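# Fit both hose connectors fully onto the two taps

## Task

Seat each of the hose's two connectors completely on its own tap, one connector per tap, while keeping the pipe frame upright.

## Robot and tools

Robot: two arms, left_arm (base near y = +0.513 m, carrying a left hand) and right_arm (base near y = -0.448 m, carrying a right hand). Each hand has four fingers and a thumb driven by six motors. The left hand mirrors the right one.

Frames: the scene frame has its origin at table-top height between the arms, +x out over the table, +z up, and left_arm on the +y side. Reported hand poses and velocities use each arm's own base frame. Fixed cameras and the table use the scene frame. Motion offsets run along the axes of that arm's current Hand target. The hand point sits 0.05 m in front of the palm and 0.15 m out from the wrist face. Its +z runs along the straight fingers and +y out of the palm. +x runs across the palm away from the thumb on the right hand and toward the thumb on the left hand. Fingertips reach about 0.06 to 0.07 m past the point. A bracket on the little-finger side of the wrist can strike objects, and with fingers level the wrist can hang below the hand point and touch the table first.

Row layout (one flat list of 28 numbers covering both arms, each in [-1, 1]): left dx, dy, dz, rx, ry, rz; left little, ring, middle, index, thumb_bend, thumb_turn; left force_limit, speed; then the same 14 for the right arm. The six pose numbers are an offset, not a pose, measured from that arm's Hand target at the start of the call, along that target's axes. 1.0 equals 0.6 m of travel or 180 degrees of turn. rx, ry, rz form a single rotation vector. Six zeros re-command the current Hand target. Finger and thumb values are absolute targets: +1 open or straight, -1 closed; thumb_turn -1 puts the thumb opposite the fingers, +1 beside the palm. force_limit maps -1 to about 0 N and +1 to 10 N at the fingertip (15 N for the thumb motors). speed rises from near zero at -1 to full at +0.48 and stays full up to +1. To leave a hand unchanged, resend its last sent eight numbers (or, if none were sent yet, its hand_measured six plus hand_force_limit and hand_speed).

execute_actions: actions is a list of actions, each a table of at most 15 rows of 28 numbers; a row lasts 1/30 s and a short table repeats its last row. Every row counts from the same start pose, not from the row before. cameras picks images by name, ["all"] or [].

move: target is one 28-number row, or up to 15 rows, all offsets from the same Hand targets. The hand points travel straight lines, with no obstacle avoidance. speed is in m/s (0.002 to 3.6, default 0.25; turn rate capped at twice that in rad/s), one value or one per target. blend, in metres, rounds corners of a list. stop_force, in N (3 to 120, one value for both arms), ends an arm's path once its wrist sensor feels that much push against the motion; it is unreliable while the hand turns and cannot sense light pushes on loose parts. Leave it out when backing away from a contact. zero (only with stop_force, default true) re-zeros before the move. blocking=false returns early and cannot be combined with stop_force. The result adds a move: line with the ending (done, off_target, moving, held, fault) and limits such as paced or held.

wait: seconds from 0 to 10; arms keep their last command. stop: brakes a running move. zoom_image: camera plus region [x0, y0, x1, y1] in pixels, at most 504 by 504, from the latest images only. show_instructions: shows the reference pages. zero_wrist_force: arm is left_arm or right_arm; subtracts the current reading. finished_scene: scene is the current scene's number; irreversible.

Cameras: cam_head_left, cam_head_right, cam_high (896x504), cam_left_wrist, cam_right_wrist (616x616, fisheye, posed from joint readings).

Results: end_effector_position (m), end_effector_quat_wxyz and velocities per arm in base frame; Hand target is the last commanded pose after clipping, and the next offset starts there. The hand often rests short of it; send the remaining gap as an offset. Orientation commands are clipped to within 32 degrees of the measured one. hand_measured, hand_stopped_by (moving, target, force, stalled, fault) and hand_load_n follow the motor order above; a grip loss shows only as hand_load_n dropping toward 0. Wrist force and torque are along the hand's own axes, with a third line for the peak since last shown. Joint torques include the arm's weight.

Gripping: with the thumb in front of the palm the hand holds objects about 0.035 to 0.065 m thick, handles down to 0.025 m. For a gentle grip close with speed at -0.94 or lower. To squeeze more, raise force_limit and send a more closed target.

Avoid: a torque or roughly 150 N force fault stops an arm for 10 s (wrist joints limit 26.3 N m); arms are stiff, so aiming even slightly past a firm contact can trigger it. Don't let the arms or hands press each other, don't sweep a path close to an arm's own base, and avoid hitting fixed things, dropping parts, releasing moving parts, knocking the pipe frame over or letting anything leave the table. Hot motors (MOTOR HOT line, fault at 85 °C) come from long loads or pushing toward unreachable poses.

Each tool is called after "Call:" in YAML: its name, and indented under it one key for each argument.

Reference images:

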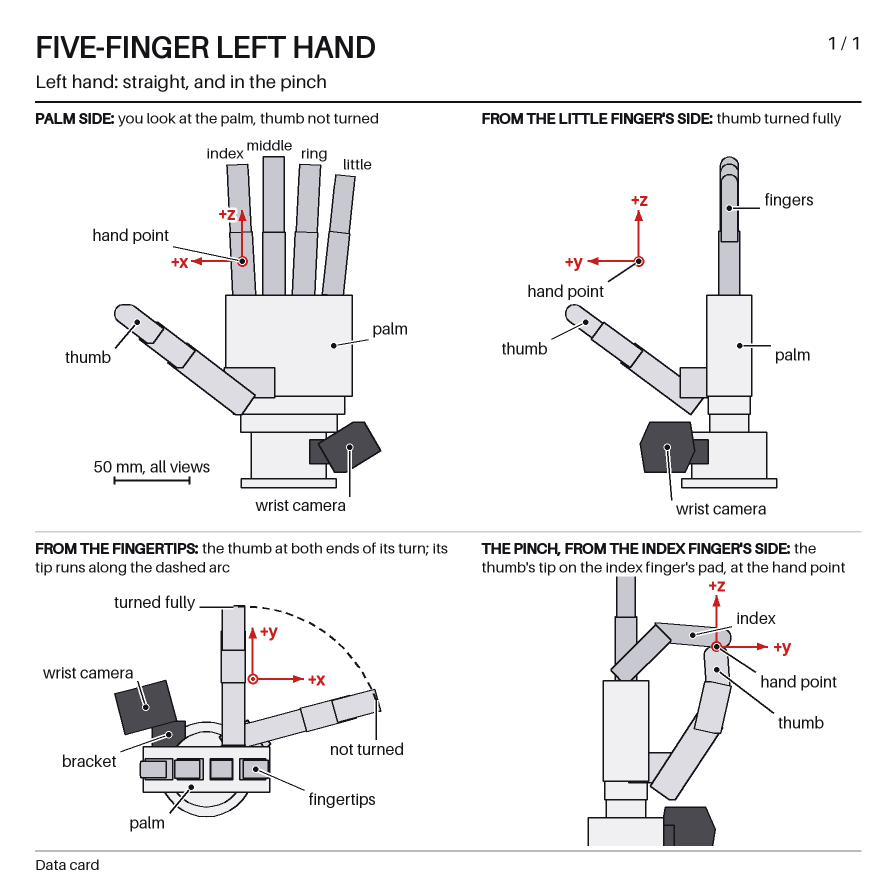

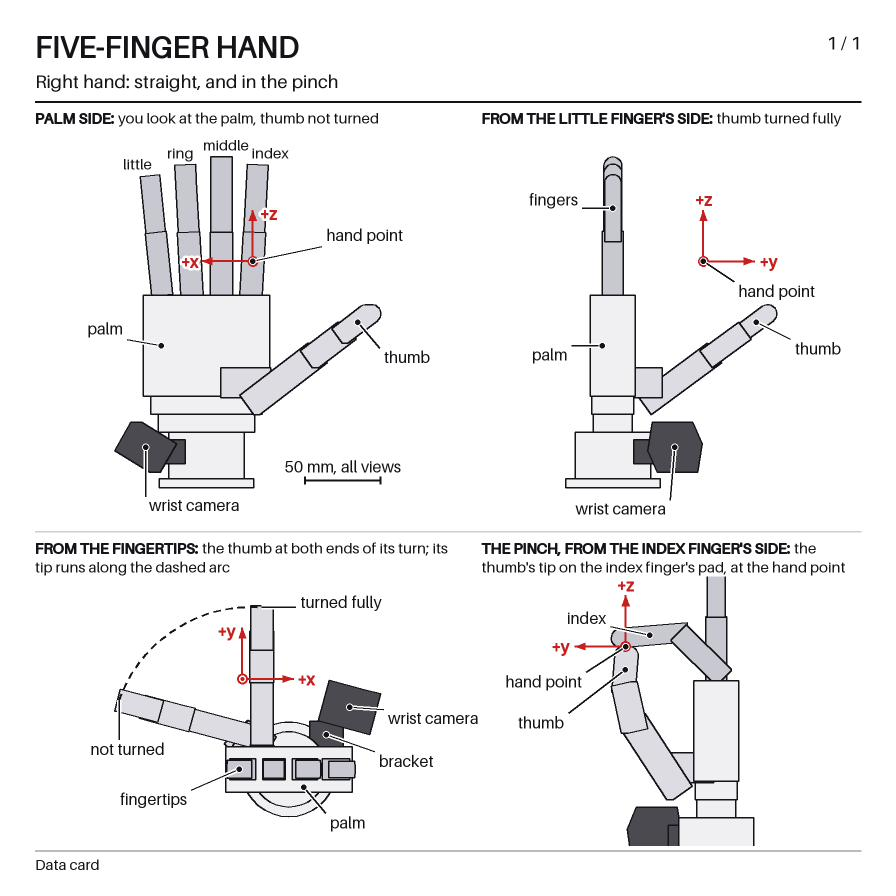

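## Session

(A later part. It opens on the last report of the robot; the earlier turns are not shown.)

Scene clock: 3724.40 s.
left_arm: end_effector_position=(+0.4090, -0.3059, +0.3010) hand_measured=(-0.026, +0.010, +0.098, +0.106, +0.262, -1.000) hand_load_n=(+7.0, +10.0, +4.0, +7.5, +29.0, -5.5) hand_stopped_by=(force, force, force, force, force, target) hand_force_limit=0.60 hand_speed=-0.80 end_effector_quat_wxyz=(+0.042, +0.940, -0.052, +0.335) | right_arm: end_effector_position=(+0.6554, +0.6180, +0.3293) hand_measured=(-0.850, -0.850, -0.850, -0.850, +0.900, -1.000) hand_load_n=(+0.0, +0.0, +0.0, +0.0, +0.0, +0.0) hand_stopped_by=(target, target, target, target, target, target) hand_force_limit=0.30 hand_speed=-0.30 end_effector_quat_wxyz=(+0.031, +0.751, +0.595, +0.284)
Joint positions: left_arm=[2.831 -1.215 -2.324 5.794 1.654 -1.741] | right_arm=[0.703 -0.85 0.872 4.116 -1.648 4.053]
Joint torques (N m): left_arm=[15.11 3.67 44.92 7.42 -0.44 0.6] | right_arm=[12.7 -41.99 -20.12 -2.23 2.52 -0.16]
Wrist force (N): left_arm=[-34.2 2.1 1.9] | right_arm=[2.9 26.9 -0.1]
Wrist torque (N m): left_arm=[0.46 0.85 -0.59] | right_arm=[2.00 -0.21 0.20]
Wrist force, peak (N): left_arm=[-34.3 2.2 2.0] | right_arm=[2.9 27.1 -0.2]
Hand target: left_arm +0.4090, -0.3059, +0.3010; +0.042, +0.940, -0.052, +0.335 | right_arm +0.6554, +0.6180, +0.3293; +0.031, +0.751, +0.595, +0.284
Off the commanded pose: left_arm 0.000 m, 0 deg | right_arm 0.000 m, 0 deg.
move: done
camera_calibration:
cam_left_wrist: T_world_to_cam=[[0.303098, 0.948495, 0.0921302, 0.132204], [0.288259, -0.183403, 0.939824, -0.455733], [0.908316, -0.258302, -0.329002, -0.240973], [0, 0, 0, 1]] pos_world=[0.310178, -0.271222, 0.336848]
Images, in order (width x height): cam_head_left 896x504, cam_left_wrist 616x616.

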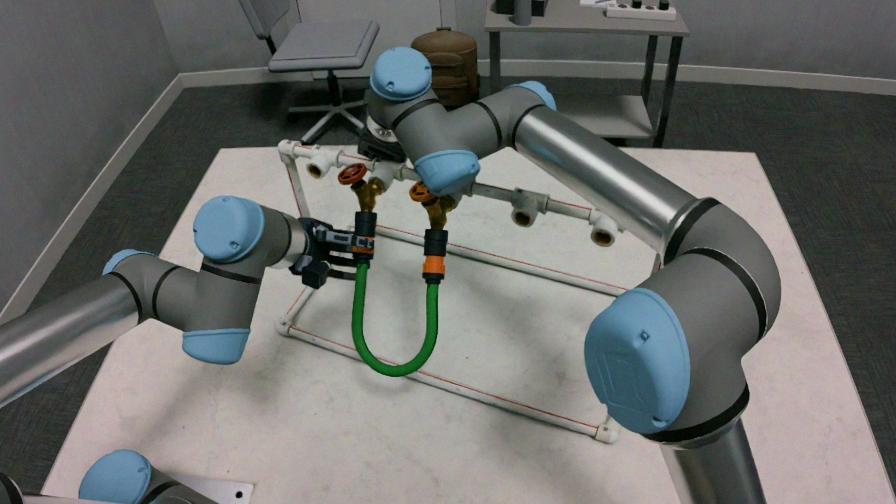

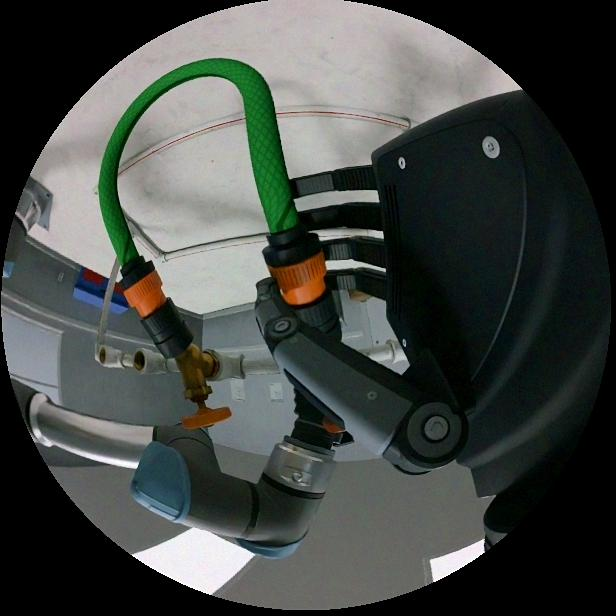

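Call:
move:
  target: [0.005,0,0,0,0,0,-0.25,-0.25,-0.25,-0.25,0.1,-1,0.6,-0.8,0,0,0,0,0,0,-0.85,-0.85,-0.85,-0.85,0.9,-1,0.3,-0.3]
  speed: 0.01
  stop_force: 42
  zero: false
  cameras: ["cam_head_left","cam_head_right","cam_high","cam_left_wrist"]

Call:
zoom_image:
  camera: "cam_head_left"
  region: [340, 195, 390, 285]

Call:
zoom_image:
  camera: "cam_high"
  region: [465, 150, 525, 210]

Call:
zoom_image:
  camera: "cam_head_right"
  region: [325, 190, 375, 270]

Scene clock: 3730.10 s.
left_arm: end_effector_position=(+0.4097, -0.3060, +0.3015) hand_measured=(-0.026, +0.010, +0.098, +0.106, +0.262, -1.000) hand_load_n=(+6.5, +10.0, +4.0, +6.0, +29.0, -7.0) hand_stopped_by=(force, force, force, force, force, target) hand_force_limit=0.60 hand_speed=-0.80 end_effector_quat_wxyz=(+0.042, +0.940, -0.052, +0.335) | right_arm: end_effector_position=(+0.6554, +0.6180, +0.3293) hand_measured=(-0.850, -0.850, -0.850, -0.850, +0.900, -1.000) hand_load_n=(+0.0, +0.0, +0.0, +0.0, +0.0, +0.0) hand_stopped_by=(target, target, target, target, target, target) hand_force_limit=0.30 hand_speed=-0.30 end_effector_quat_wxyz=(+0.031, +0.751, +0.595, +0.284)
Joint positions: left_arm=[2.832 -1.217 -2.321 5.793 1.653 -1.741] | right_arm=[0.703 -0.85 0.872 4.116 -1.648 4.053]
Joint torques (N m): left_arm=[-3.37 25.65 31.51 12.78 2.7 -5.21] | right_arm=[34.36 -44.14 -22.59 3.92 2.82 -0.32]
Wrist force (N): left_arm=[-43.8 0.1 -2.3] | right_arm=[3.0 37.1 4.0]
Wrist torque (N m): left_arm=[0.47 0.65 -0.58] | right_arm=[2.28 -0.23 0.24]
Wrist force, peak (N): left_arm=[-48.2 1.7 -3.2] | right_arm=[5.0 41.4 3.5]
Hand target: left_arm +0.4097, -0.3060, +0.3015; +0.042, +0.940, -0.052, +0.335 (not the last commanded pose) | right_arm +0.6554, +0.6180, +0.3293; +0.031, +0.751, +0.595, +0.284
Off the commanded pose: left_arm 0.002 m, 0 deg | right_arm 0.000 m, 0 deg.
move: contact (left_arm)
camera_calibration:
cam_left_wrist: T_world_to_cam=[[0.303125, 0.948484, 0.0921563, 0.132011], [0.28842, -0.183484, 0.939759, -0.456566], [0.908256, -0.258285, -0.32918, -0.241354], [0, 0, 0, 1]] pos_world=[0.310878, -0.271321, 0.337448]
Images, in order (width x height): cam_head_left 896x504, cam_head_right 896x504, cam_high 896x504, cam_left_wrist 616x616.

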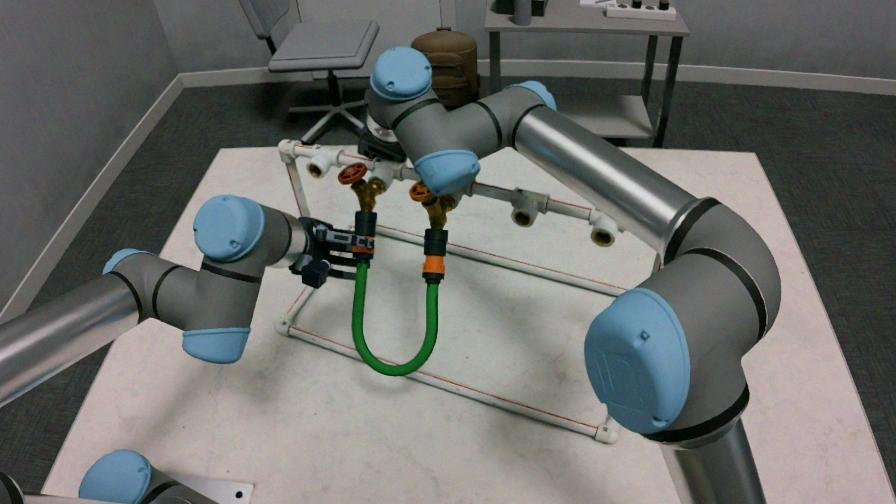

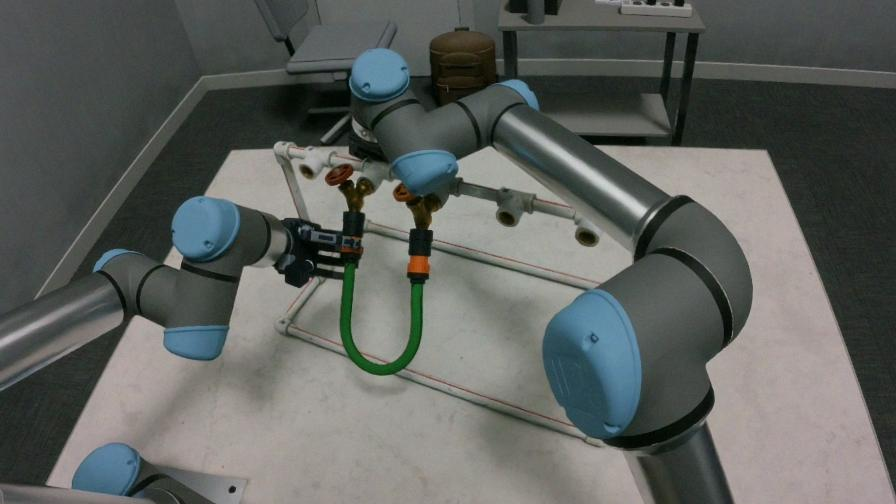

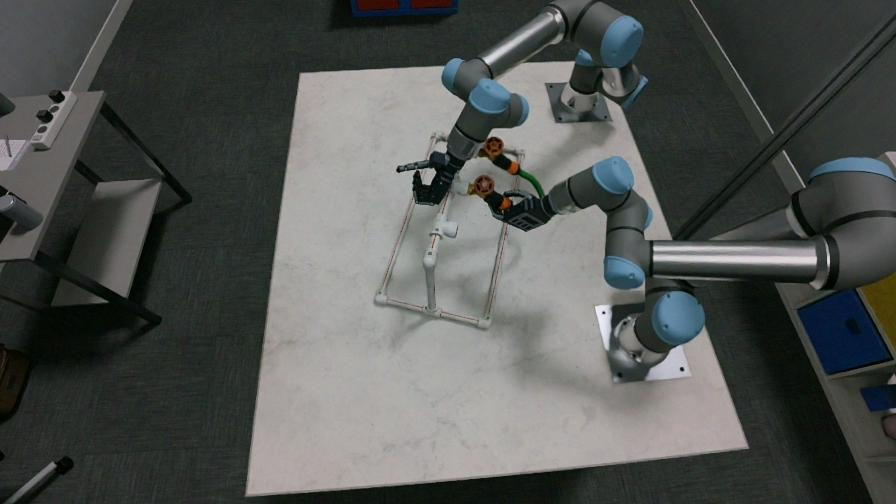

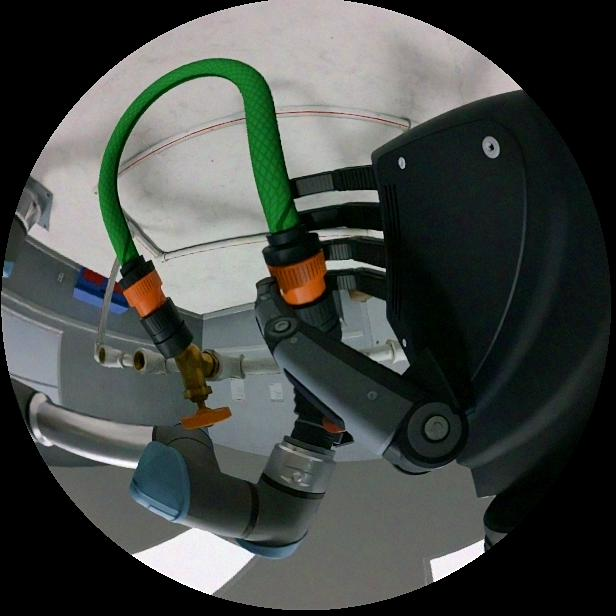

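Scaled by 5.600 from the camera's 896x504 image, which has a finer 1280x720 frame.

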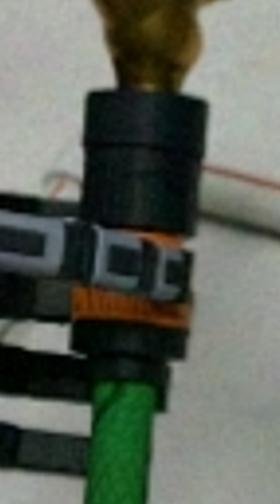

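Scaled by 8.400 from the camera's 896x504 image, which has a finer 1280x720 frame.

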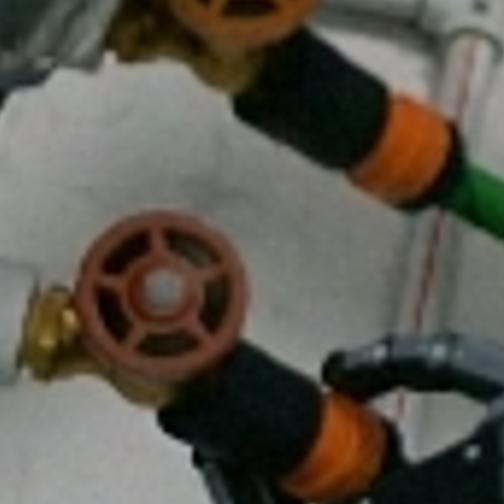

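Scaled by 6.300 from the camera's 896x504 image, which has a finer 1280x720 frame.

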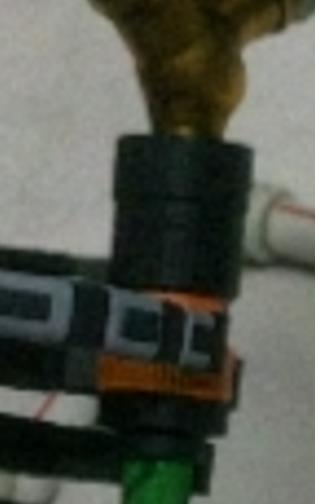

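Call:
move:
  target: [-0.005,0,0,0,0,0,-0.25,-0.25,-0.25,-0.25,0.1,-1,0.6,-0.8,0,0.0067,0,0,0,0,-0.85,-0.85,-0.85,-0.85,0.9,-1,0.3,-0.3]
  speed: 0.01
  cameras: ["cam_head_left"]

Scene clock: 3735.43 s.
left_arm: end_effector_position=(+0.4074, -0.3058, +0.2997) hand_measured=(-0.026, +0.010, +0.098, +0.106, +0.262, -1.000) hand_load_n=(+4.0, +7.0, +4.5, +10.0, +28.5, -1.5) hand_stopped_by=(force, force, force, force, force, target) hand_force_limit=0.60 hand_speed=-0.80 end_effector_quat_wxyz=(+0.042, +0.940, -0.052, +0.335) | right_arm: end_effector_position=(+0.6588, +0.6168, +0.3309) hand_measured=(-0.850, -0.850, -0.850, -0.850, +0.900, -1.000) hand_load_n=(+0.0, +0.0, +0.0, +0.0, +0.0, +0.0) hand_stopped_by=(target, target, target, target, target, target) hand_force_limit=0.30 hand_speed=-0.30 end_effector_quat_wxyz=(+0.031, +0.751, +0.595, +0.284)
Joint positions: left_arm=[2.83 -1.213 -2.329 5.796 1.654 -1.742] | right_arm=[0.699 -0.846 0.861 4.122 -1.645 4.05]
Joint torques (N m): left_arm=[-12.15 18.09 8.72 3.25 1 -2.76] | right_arm=[-12.63 -45.56 -33.83 -0.08 2 -1.97]
Wrist force (N): left_arm=[-3.2 0.7 -0.1] | right_arm=[-0.3 0.3 0.6]
Wrist torque (N m): left_arm=[0.30 1.23 -0.19] | right_arm=[0.08 -0.05 0.00]
Wrist force, peak (N): left_arm=[-44.5 -0.3 -2.3] | right_arm=[2.6 37.5 3.9]
Hand target: left_arm +0.4074, -0.3058, +0.2996; +0.042, +0.940, -0.052, +0.335 | right_arm +0.6589, +0.6168, +0.3309; +0.031, +0.751, +0.595, +0.284
Off the commanded pose: left_arm 0.000 m, 0 deg | right_arm 0.000 m, 0 deg.
move: done
Images, in order (width x height): cam_head_left 896x504.

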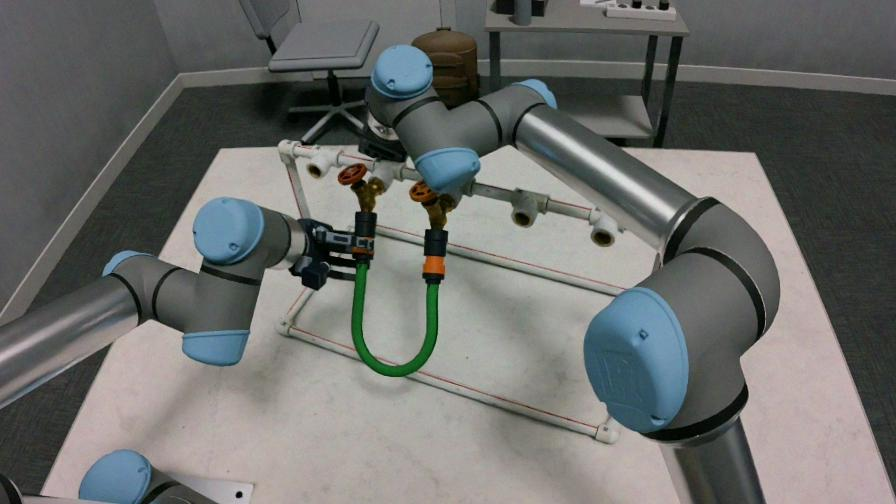

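Call:
move:
  target: [0,0,0,0,0,0,-0.25,-0.25,-0.25,-0.25,0.8,-1,0.6,-0.5,0,0,0,0,0,0,-0.85,-0.85,-0.85,-0.85,0.9,-1,0.3,-0.3]
  speed: 0.05

Call:
move:
  target: [0,0,0,0,0,0,0.9,0.9,0.9,0.9,0.8,-1,0.6,-0.5,0,0,0,0,0,0,-0.85,-0.85,-0.85,-0.85,0.9,-1,0.3,-0.3]
  speed: 0.05
  cameras: ["cam_head_left","cam_high","cam_left_wrist"]

Scene clock: 3740.70 s.
left_arm: end_effector_position=(+0.4074, -0.3058, +0.2996) hand_measured=(-0.026, +0.010, +0.098, +0.106, +0.800, -1.000) hand_load_n=(+3.5, +2.0, +0.5, +0.5, +0.0, +0.0) hand_stopped_by=(force, force, force, force, target, target) hand_force_limit=0.60 hand_speed=-0.50 end_effector_quat_wxyz=(+0.042, +0.940, -0.052, +0.335) | right_arm: end_effector_position=(+0.6589, +0.6168, +0.3309) hand_measured=(-0.850, -0.850, -0.850, -0.850, +0.900, -1.000) hand_load_n=(+0.0, +0.0, +0.0, +0.0, +0.0, +0.0) hand_stopped_by=(target, target, target, target, target, target) hand_force_limit=0.30 hand_speed=-0.30 end_effector_quat_wxyz=(+0.031, +0.751, +0.595, +0.284)
Joint positions: left_arm=[2.83 -1.213 -2.329 5.796 1.654 -1.742] | right_arm=[0.699 -0.846 0.861 4.122 -1.645 4.05]
Joint torques (N m): left_arm=[-7.03 8.67 32.8 5.33 -1.62 -2.47] | right_arm=[-12.25 -44.93 -34.09 -0.32 1.94 -1.7]
Wrist force (N): left_arm=[-11.9 1.5 3.9] | right_arm=[-0.6 0.3 0.4]
Wrist torque (N m): left_arm=[0.35 1.20 -0.53] | right_arm=[0.10 -0.01 -0.01]
Wrist force, peak (N): left_arm=[-12.0 1.3 4.0] | right_arm=[-0.8 0.4 0.5]
Hand target: left_arm +0.4074, -0.3058, +0.2996; +0.042, +0.940, -0.052, +0.335 | right_arm +0.6589, +0.6168, +0.3309; +0.031, +0.751, +0.595, +0.284
Off the commanded pose: left_arm 0.000 m, 0 deg | right_arm 0.000 m, 0 deg.
move: done

Scene clock: 3741.67 s.
left_arm: end_effector_position=(+0.4074, -0.3058, +0.2997) hand_measured=(+0.900, +0.900, +0.900, +0.900, +0.800, -1.000) hand_load_n=(+0.0, +0.0, +0.0, +0.0, +0.0, +0.0) hand_stopped_by=(target, target, target, target, target, target) hand_force_limit=0.60 hand_speed=-0.50 end_effector_quat_wxyz=(+0.042, +0.940, -0.052, +0.335) | right_arm: end_effector_position=(+0.6589, +0.6168, +0.3309) hand_measured=(-0.850, -0.850, -0.850, -0.850, +0.900, -1.000) hand_load_n=(+0.0, +0.0, +0.0, +0.0, +0.0, +0.0) hand_stopped_by=(target, target, target, target, target, target) hand_force_limit=0.30 hand_speed=-0.30 end_effector_quat_wxyz=(+0.031, +0.751, +0.595, +0.284)
Joint positions: left_arm=[2.83 -1.213 -2.329 5.796 1.654 -1.742] | right_arm=[0.699 -0.846 0.861 4.122 -1.645 4.05]
Joint torques (N m): left_arm=[-2.64 7.38 17.78 1.85 1.42 -2.51] | right_arm=[-12.8 -45.1 -33.93 -0.24 1.86 -1.82]
Wrist force (N): left_arm=[-8.9 2.5 0.0] | right_arm=[-0.4 0.2 0.5]
Wrist torque (N m): left_arm=[0.32 1.02 -0.63] | right_arm=[0.08 -0.05 0.00]
Wrist force, peak (N): left_arm=[-12.0 1.2 4.3] | right_arm=[-0.8 0.3 0.7]
Hand target: left_arm +0.4074, -0.3058, +0.2996; +0.042, +0.940, -0.052, +0.335 | right_arm +0.6589, +0.6168, +0.3309; +0.031, +0.751, +0.595, +0.284
Off the commanded pose: left_arm 0.000 m, 0 deg | right_arm 0.000 m, 0 deg.
move: done
camera_calibration:
cam_left_wrist: T_world_to_cam=[[0.303125, 0.948481, 0.0921879, 0.132682], [0.288325, -0.183489, 0.939787, -0.454062], [0.908286, -0.258293, -0.329091, -0.23988], [0, 0, 0, 1]] pos_world=[0.308578, -0.271121, 0.335548]
Images, in order (width x height): cam_head_left 896x504, cam_high 896x504, cam_left_wrist 616x616.

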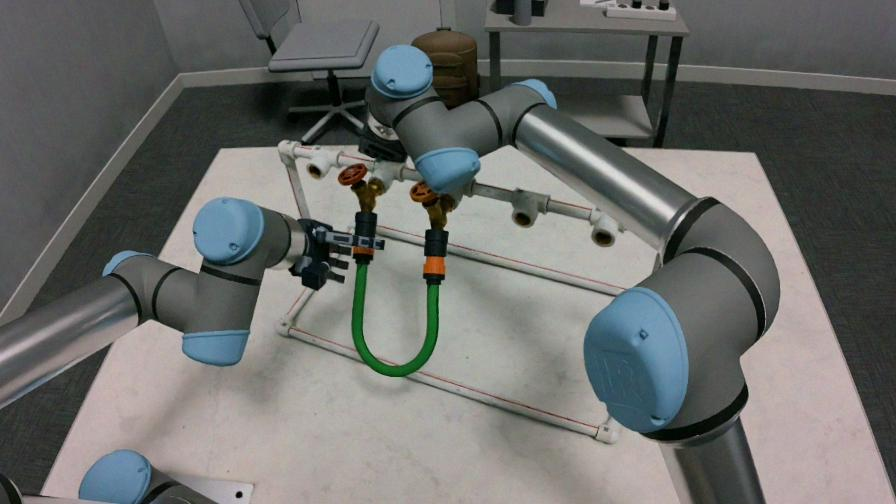

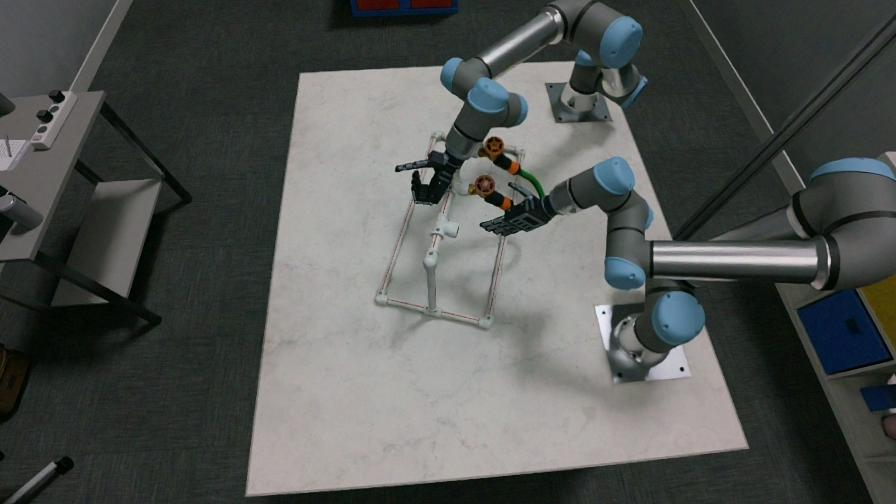

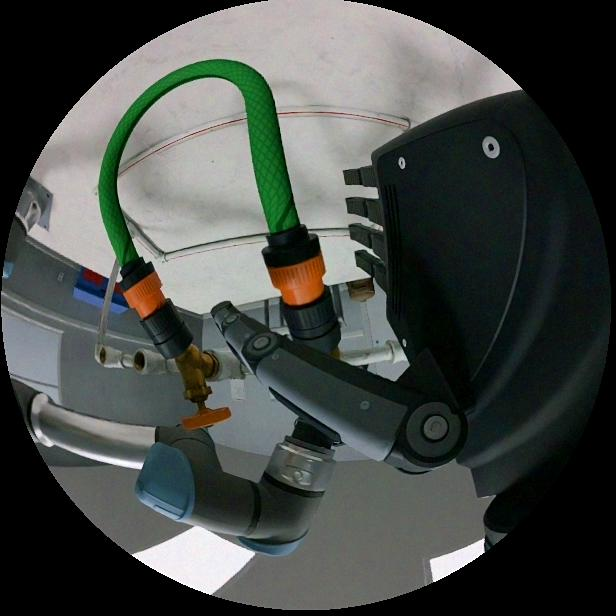

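Call:
move:
  target:
    - [-0.0067,0,0,0,0,0,0.9,0.9,0.9,0.9,0.8,-1,0.6,-0.5,0,0,0,0,0,0,-0.85,-0.85,-0.85,-0.85,0.9,-1,0.3,-0.3]
    - [-0.0067,0,-0.15,0,0,0,0.9,0.9,0.9,0.9,0.8,-1,0.6,-0.5,0,0,0,0,0,0,-0.85,-0.85,-0.85,-0.85,0.9,-1,0.3,-0.3]
  speed: 0.05
  cameras: ["cam_head_left","cam_high","cam_left_wrist"]

Call:
zoom_image:
  camera: "cam_head_left"
  region: [330, 190, 460, 300]

Scene clock: 3753.60 s.
left_arm: end_effector_position=(+0.3481, -0.2953, +0.3666) hand_measured=(+0.900, +0.900, +0.900, +0.900, +0.800, -1.000) hand_load_n=(+0.0, -0.5, +0.0, +0.0, +0.0, -0.5) hand_stopped_by=(target, target, target, target, target, target) hand_force_limit=0.60 hand_speed=-0.50 end_effector_quat_wxyz=(+0.042, +0.940, -0.052, +0.335) | right_arm: end_effector_position=(+0.6589, +0.6168, +0.3309) hand_measured=(-0.850, -0.850, -0.850, -0.850, +0.900, -1.000) hand_load_n=(+0.0, +0.0, +0.0, +0.5, +0.0, +0.0) hand_stopped_by=(target, target, target, target, target, target) hand_force_limit=0.30 hand_speed=-0.30 end_effector_quat_wxyz=(+0.031, +0.751, +0.595, +0.284)
Joint positions: left_arm=[2.795 -0.992 -2.26 5.504 1.677 -1.769] | right_arm=[0.699 -0.846 0.861 4.122 -1.645 4.05]
Joint torques (N m): left_arm=[-10.52 11.33 31.36 0.55 1.81 -2.84] | right_arm=[-12.8 -45.42 -33.39 -0.36 2.01 -1.4]
Wrist force (N): left_arm=[-8.9 2.3 -0.2] | right_arm=[-0.6 0.2 0.5]
Wrist torque (N m): left_arm=[0.30 1.00 -0.62] | right_arm=[0.08 -0.01 -0.01]
Wrist force, peak (N): left_arm=[-9.1 2.8 0.1] | right_arm=[-0.7 0.3 0.6]
Hand target: left_arm +0.3480, -0.2953, +0.3666; +0.042, +0.940, -0.052, +0.335 | right_arm +0.6589, +0.6168, +0.3309; +0.031, +0.751, +0.595, +0.284
Off the commanded pose: left_arm 0.000 m, 0 deg | right_arm 0.000 m, 0 deg.
move: done
camera_calibration:
cam_left_wrist: T_world_to_cam=[[0.303125, 0.948484, 0.0921563, 0.134545], [0.28842, -0.183484, 0.939759, -0.497921], [0.908256, -0.258285, -0.32918, -0.161245], [0, 0, 0, 1]] pos_world=[0.249278, -0.260621, 0.402448]
Images, in order (width x height): cam_head_left 896x504, cam_high 896x504, cam_left_wrist 616x616.

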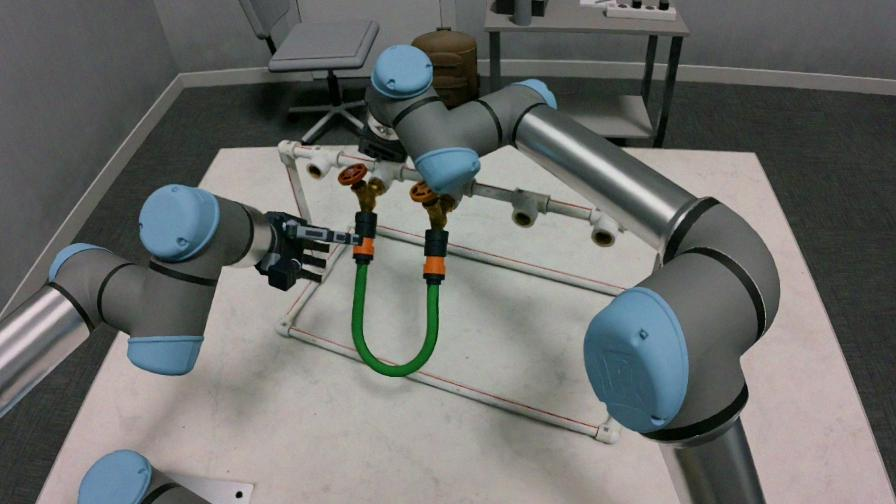

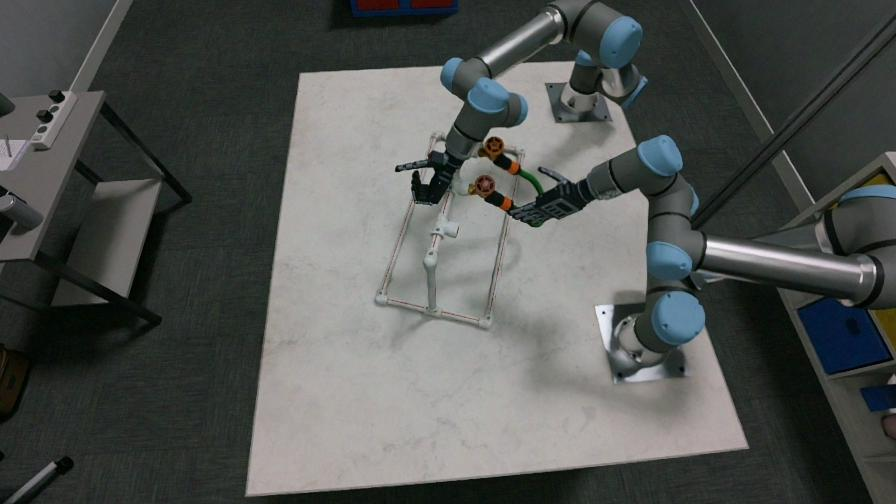

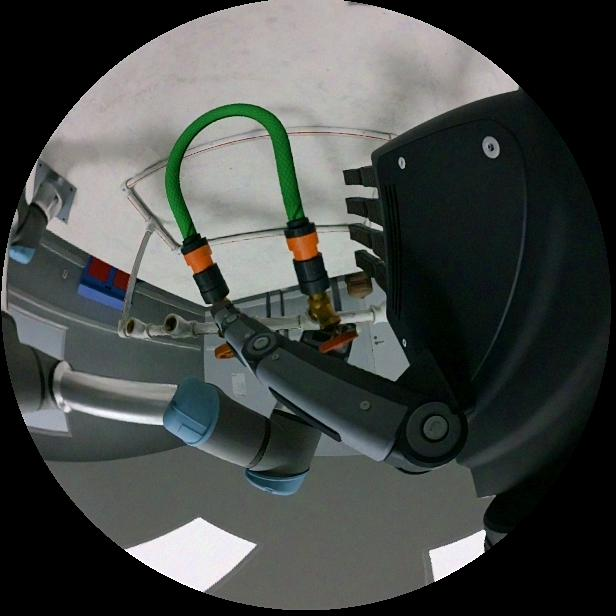

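Scaled by 3.877 from the camera's 896x504 image, which has a finer 1280x720 frame.

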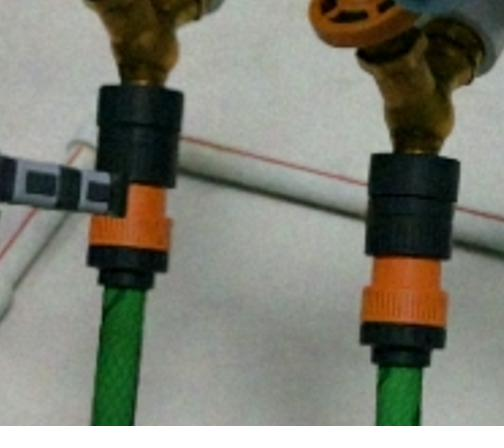

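Call:
move:
  target:
    - [0,0,-0.1,0,0,0,0.9,0.9,0.9,0.9,0.8,-1,0.6,-0.5,0,0.033,0,0,0,0,-0.85,-0.85,-0.85,-0.85,0.9,-1,0.3,-0.3]
    - [0,0,-0.13,0,0,0,0.9,0.9,0.9,0.9,0.8,-1,0.6,-0.5,0,0.033,-0.3,0,0,0,-0.85,-0.85,-0.85,-0.85,0.9,-1,0.3,-0.3]
  speed: 0.12
  cameras: ["all"]

Scene clock: 3764.00 s.
left_arm: end_effector_position=(+0.2993, -0.2865, +0.4269) hand_measured=(+0.900, +0.900, +0.900, +0.900, +0.800, -1.000) hand_load_n=(+0.0, +0.0, +0.0, +0.0, +0.0, +0.0) hand_stopped_by=(target, target, target, target, target, target) hand_force_limit=0.60 hand_speed=-0.50 end_effector_quat_wxyz=(+0.042, +0.940, -0.052, +0.335) | right_arm: end_effector_position=(+0.5929, +0.5586, +0.4890) hand_measured=(-0.850, -0.850, -0.850, -0.850, +0.900, -1.000) hand_load_n=(+0.0, +0.0, +0.0, +0.0, +0.0, +0.0) hand_stopped_by=(target, target, target, target, target, target) hand_force_limit=0.30 hand_speed=-0.30 end_effector_quat_wxyz=(+0.031, +0.751, +0.595, +0.284)
Joint positions: left_arm=[2.751 -0.867 -2.149 5.264 1.704 -1.804] | right_arm=[0.695 -1.065 0.811 4.391 -1.644 4.047]
Joint torques (N m): left_arm=[-10.62 7.8 31.1 0.56 1.88 -2.8] | right_arm=[14.6 -53.11 -32.77 -0.41 -2.49 1.66]
Wrist force (N): left_arm=[-8.9 2.4 0.1] | right_arm=[-0.5 0.1 0.7]
Wrist torque (N m): left_arm=[0.30 1.03 -0.63] | right_arm=[0.04 -0.03 -0.10]
Wrist force, peak (N): left_arm=[-9.3 2.4 -0.1] | right_arm=[-0.6 0.0 1.4]
Hand target: left_arm +0.2993, -0.2865, +0.4269; +0.042, +0.940, -0.052, +0.335 | right_arm +0.5929, +0.5585, +0.4891; +0.031, +0.751, +0.595, +0.284
Off the commanded pose: left_arm 0.000 m, 0 deg | right_arm 0.000 m, 0 deg.
move: done
camera_calibration:
cam_left_wrist: T_world_to_cam=[[0.303125, 0.948484, 0.0921563, 0.135339], [0.28842, -0.183484, 0.939759, -0.53888], [0.908256, -0.258285, -0.32918, -0.0947734], [0, 0, 0, 1]] pos_world=[0.200478, -0.251721, 0.462748]
cam_right_wrist: T_world_to_cam=[[0.872827, -0.0234723, 0.487465, -0.744172], [-0.130277, -0.973803, 0.186375, 0.530808], [0.47032, -0.226179, -0.853019, 0.377739], [0, 0, 0, 1]] pos_world=[0.541027, 0.584872, 0.586047]

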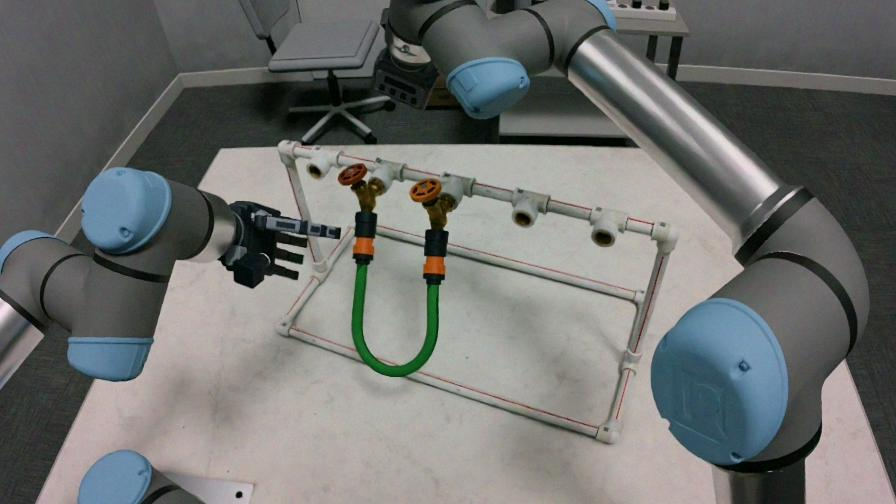

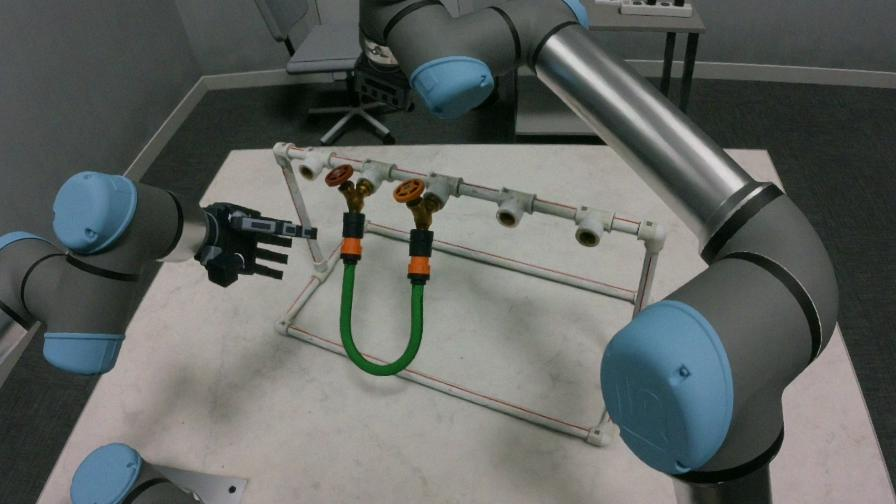

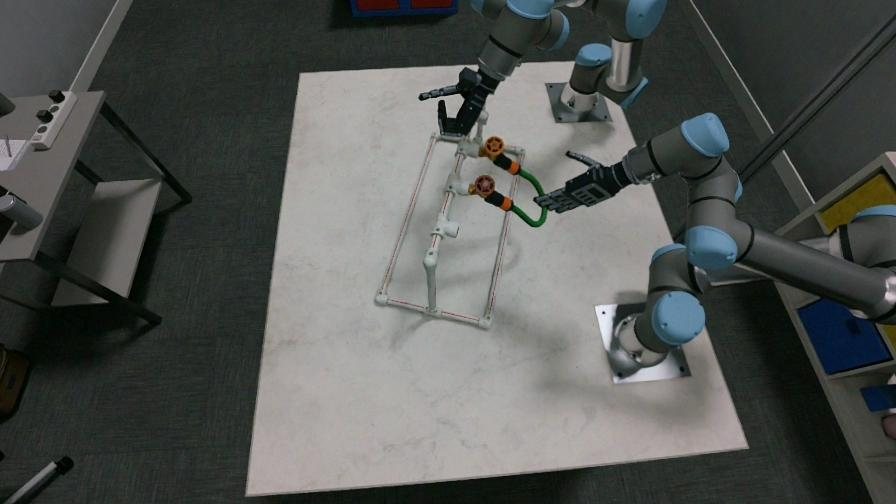

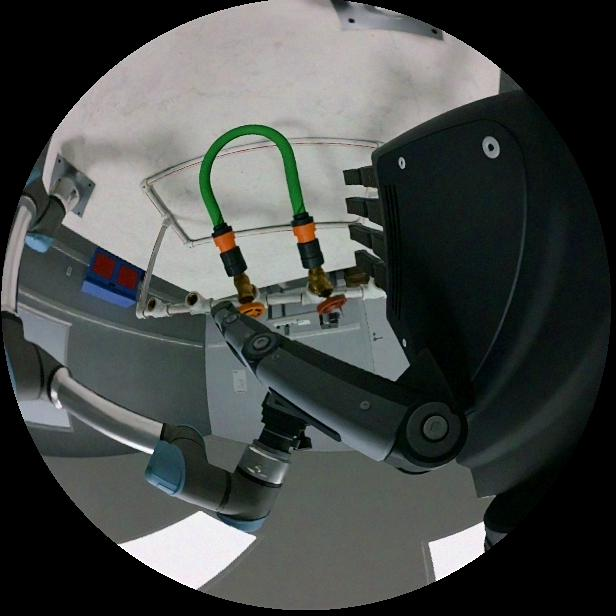

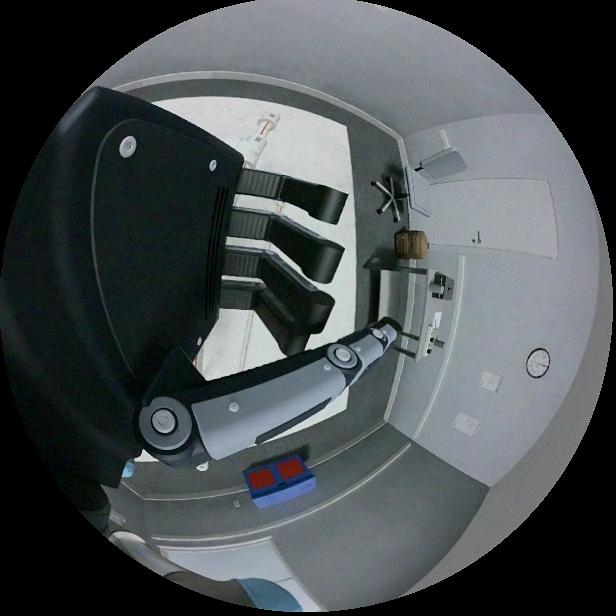

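Call:
zoom_image:
  camera: "cam_head_left"
  region: [320, 150, 480, 300]

Call:
zoom_image:
  camera: "cam_left_wrist"
  region: [190, 200, 360, 340]

Scaled by 3.150 from the camera's 896x504 image, which has a finer 1280x720 frame.

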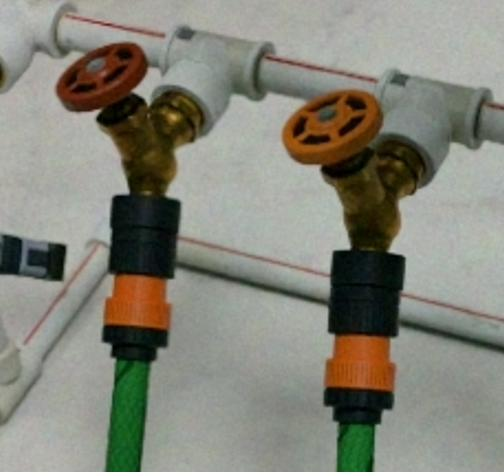

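Scaled by 2.965 from the camera's 616x616 image, which has a finer 880x880 frame.

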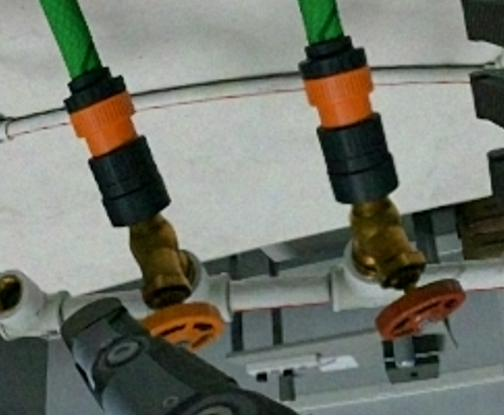

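Call:
finished_scene:
  scene: 2

The scene is finished: the task was done.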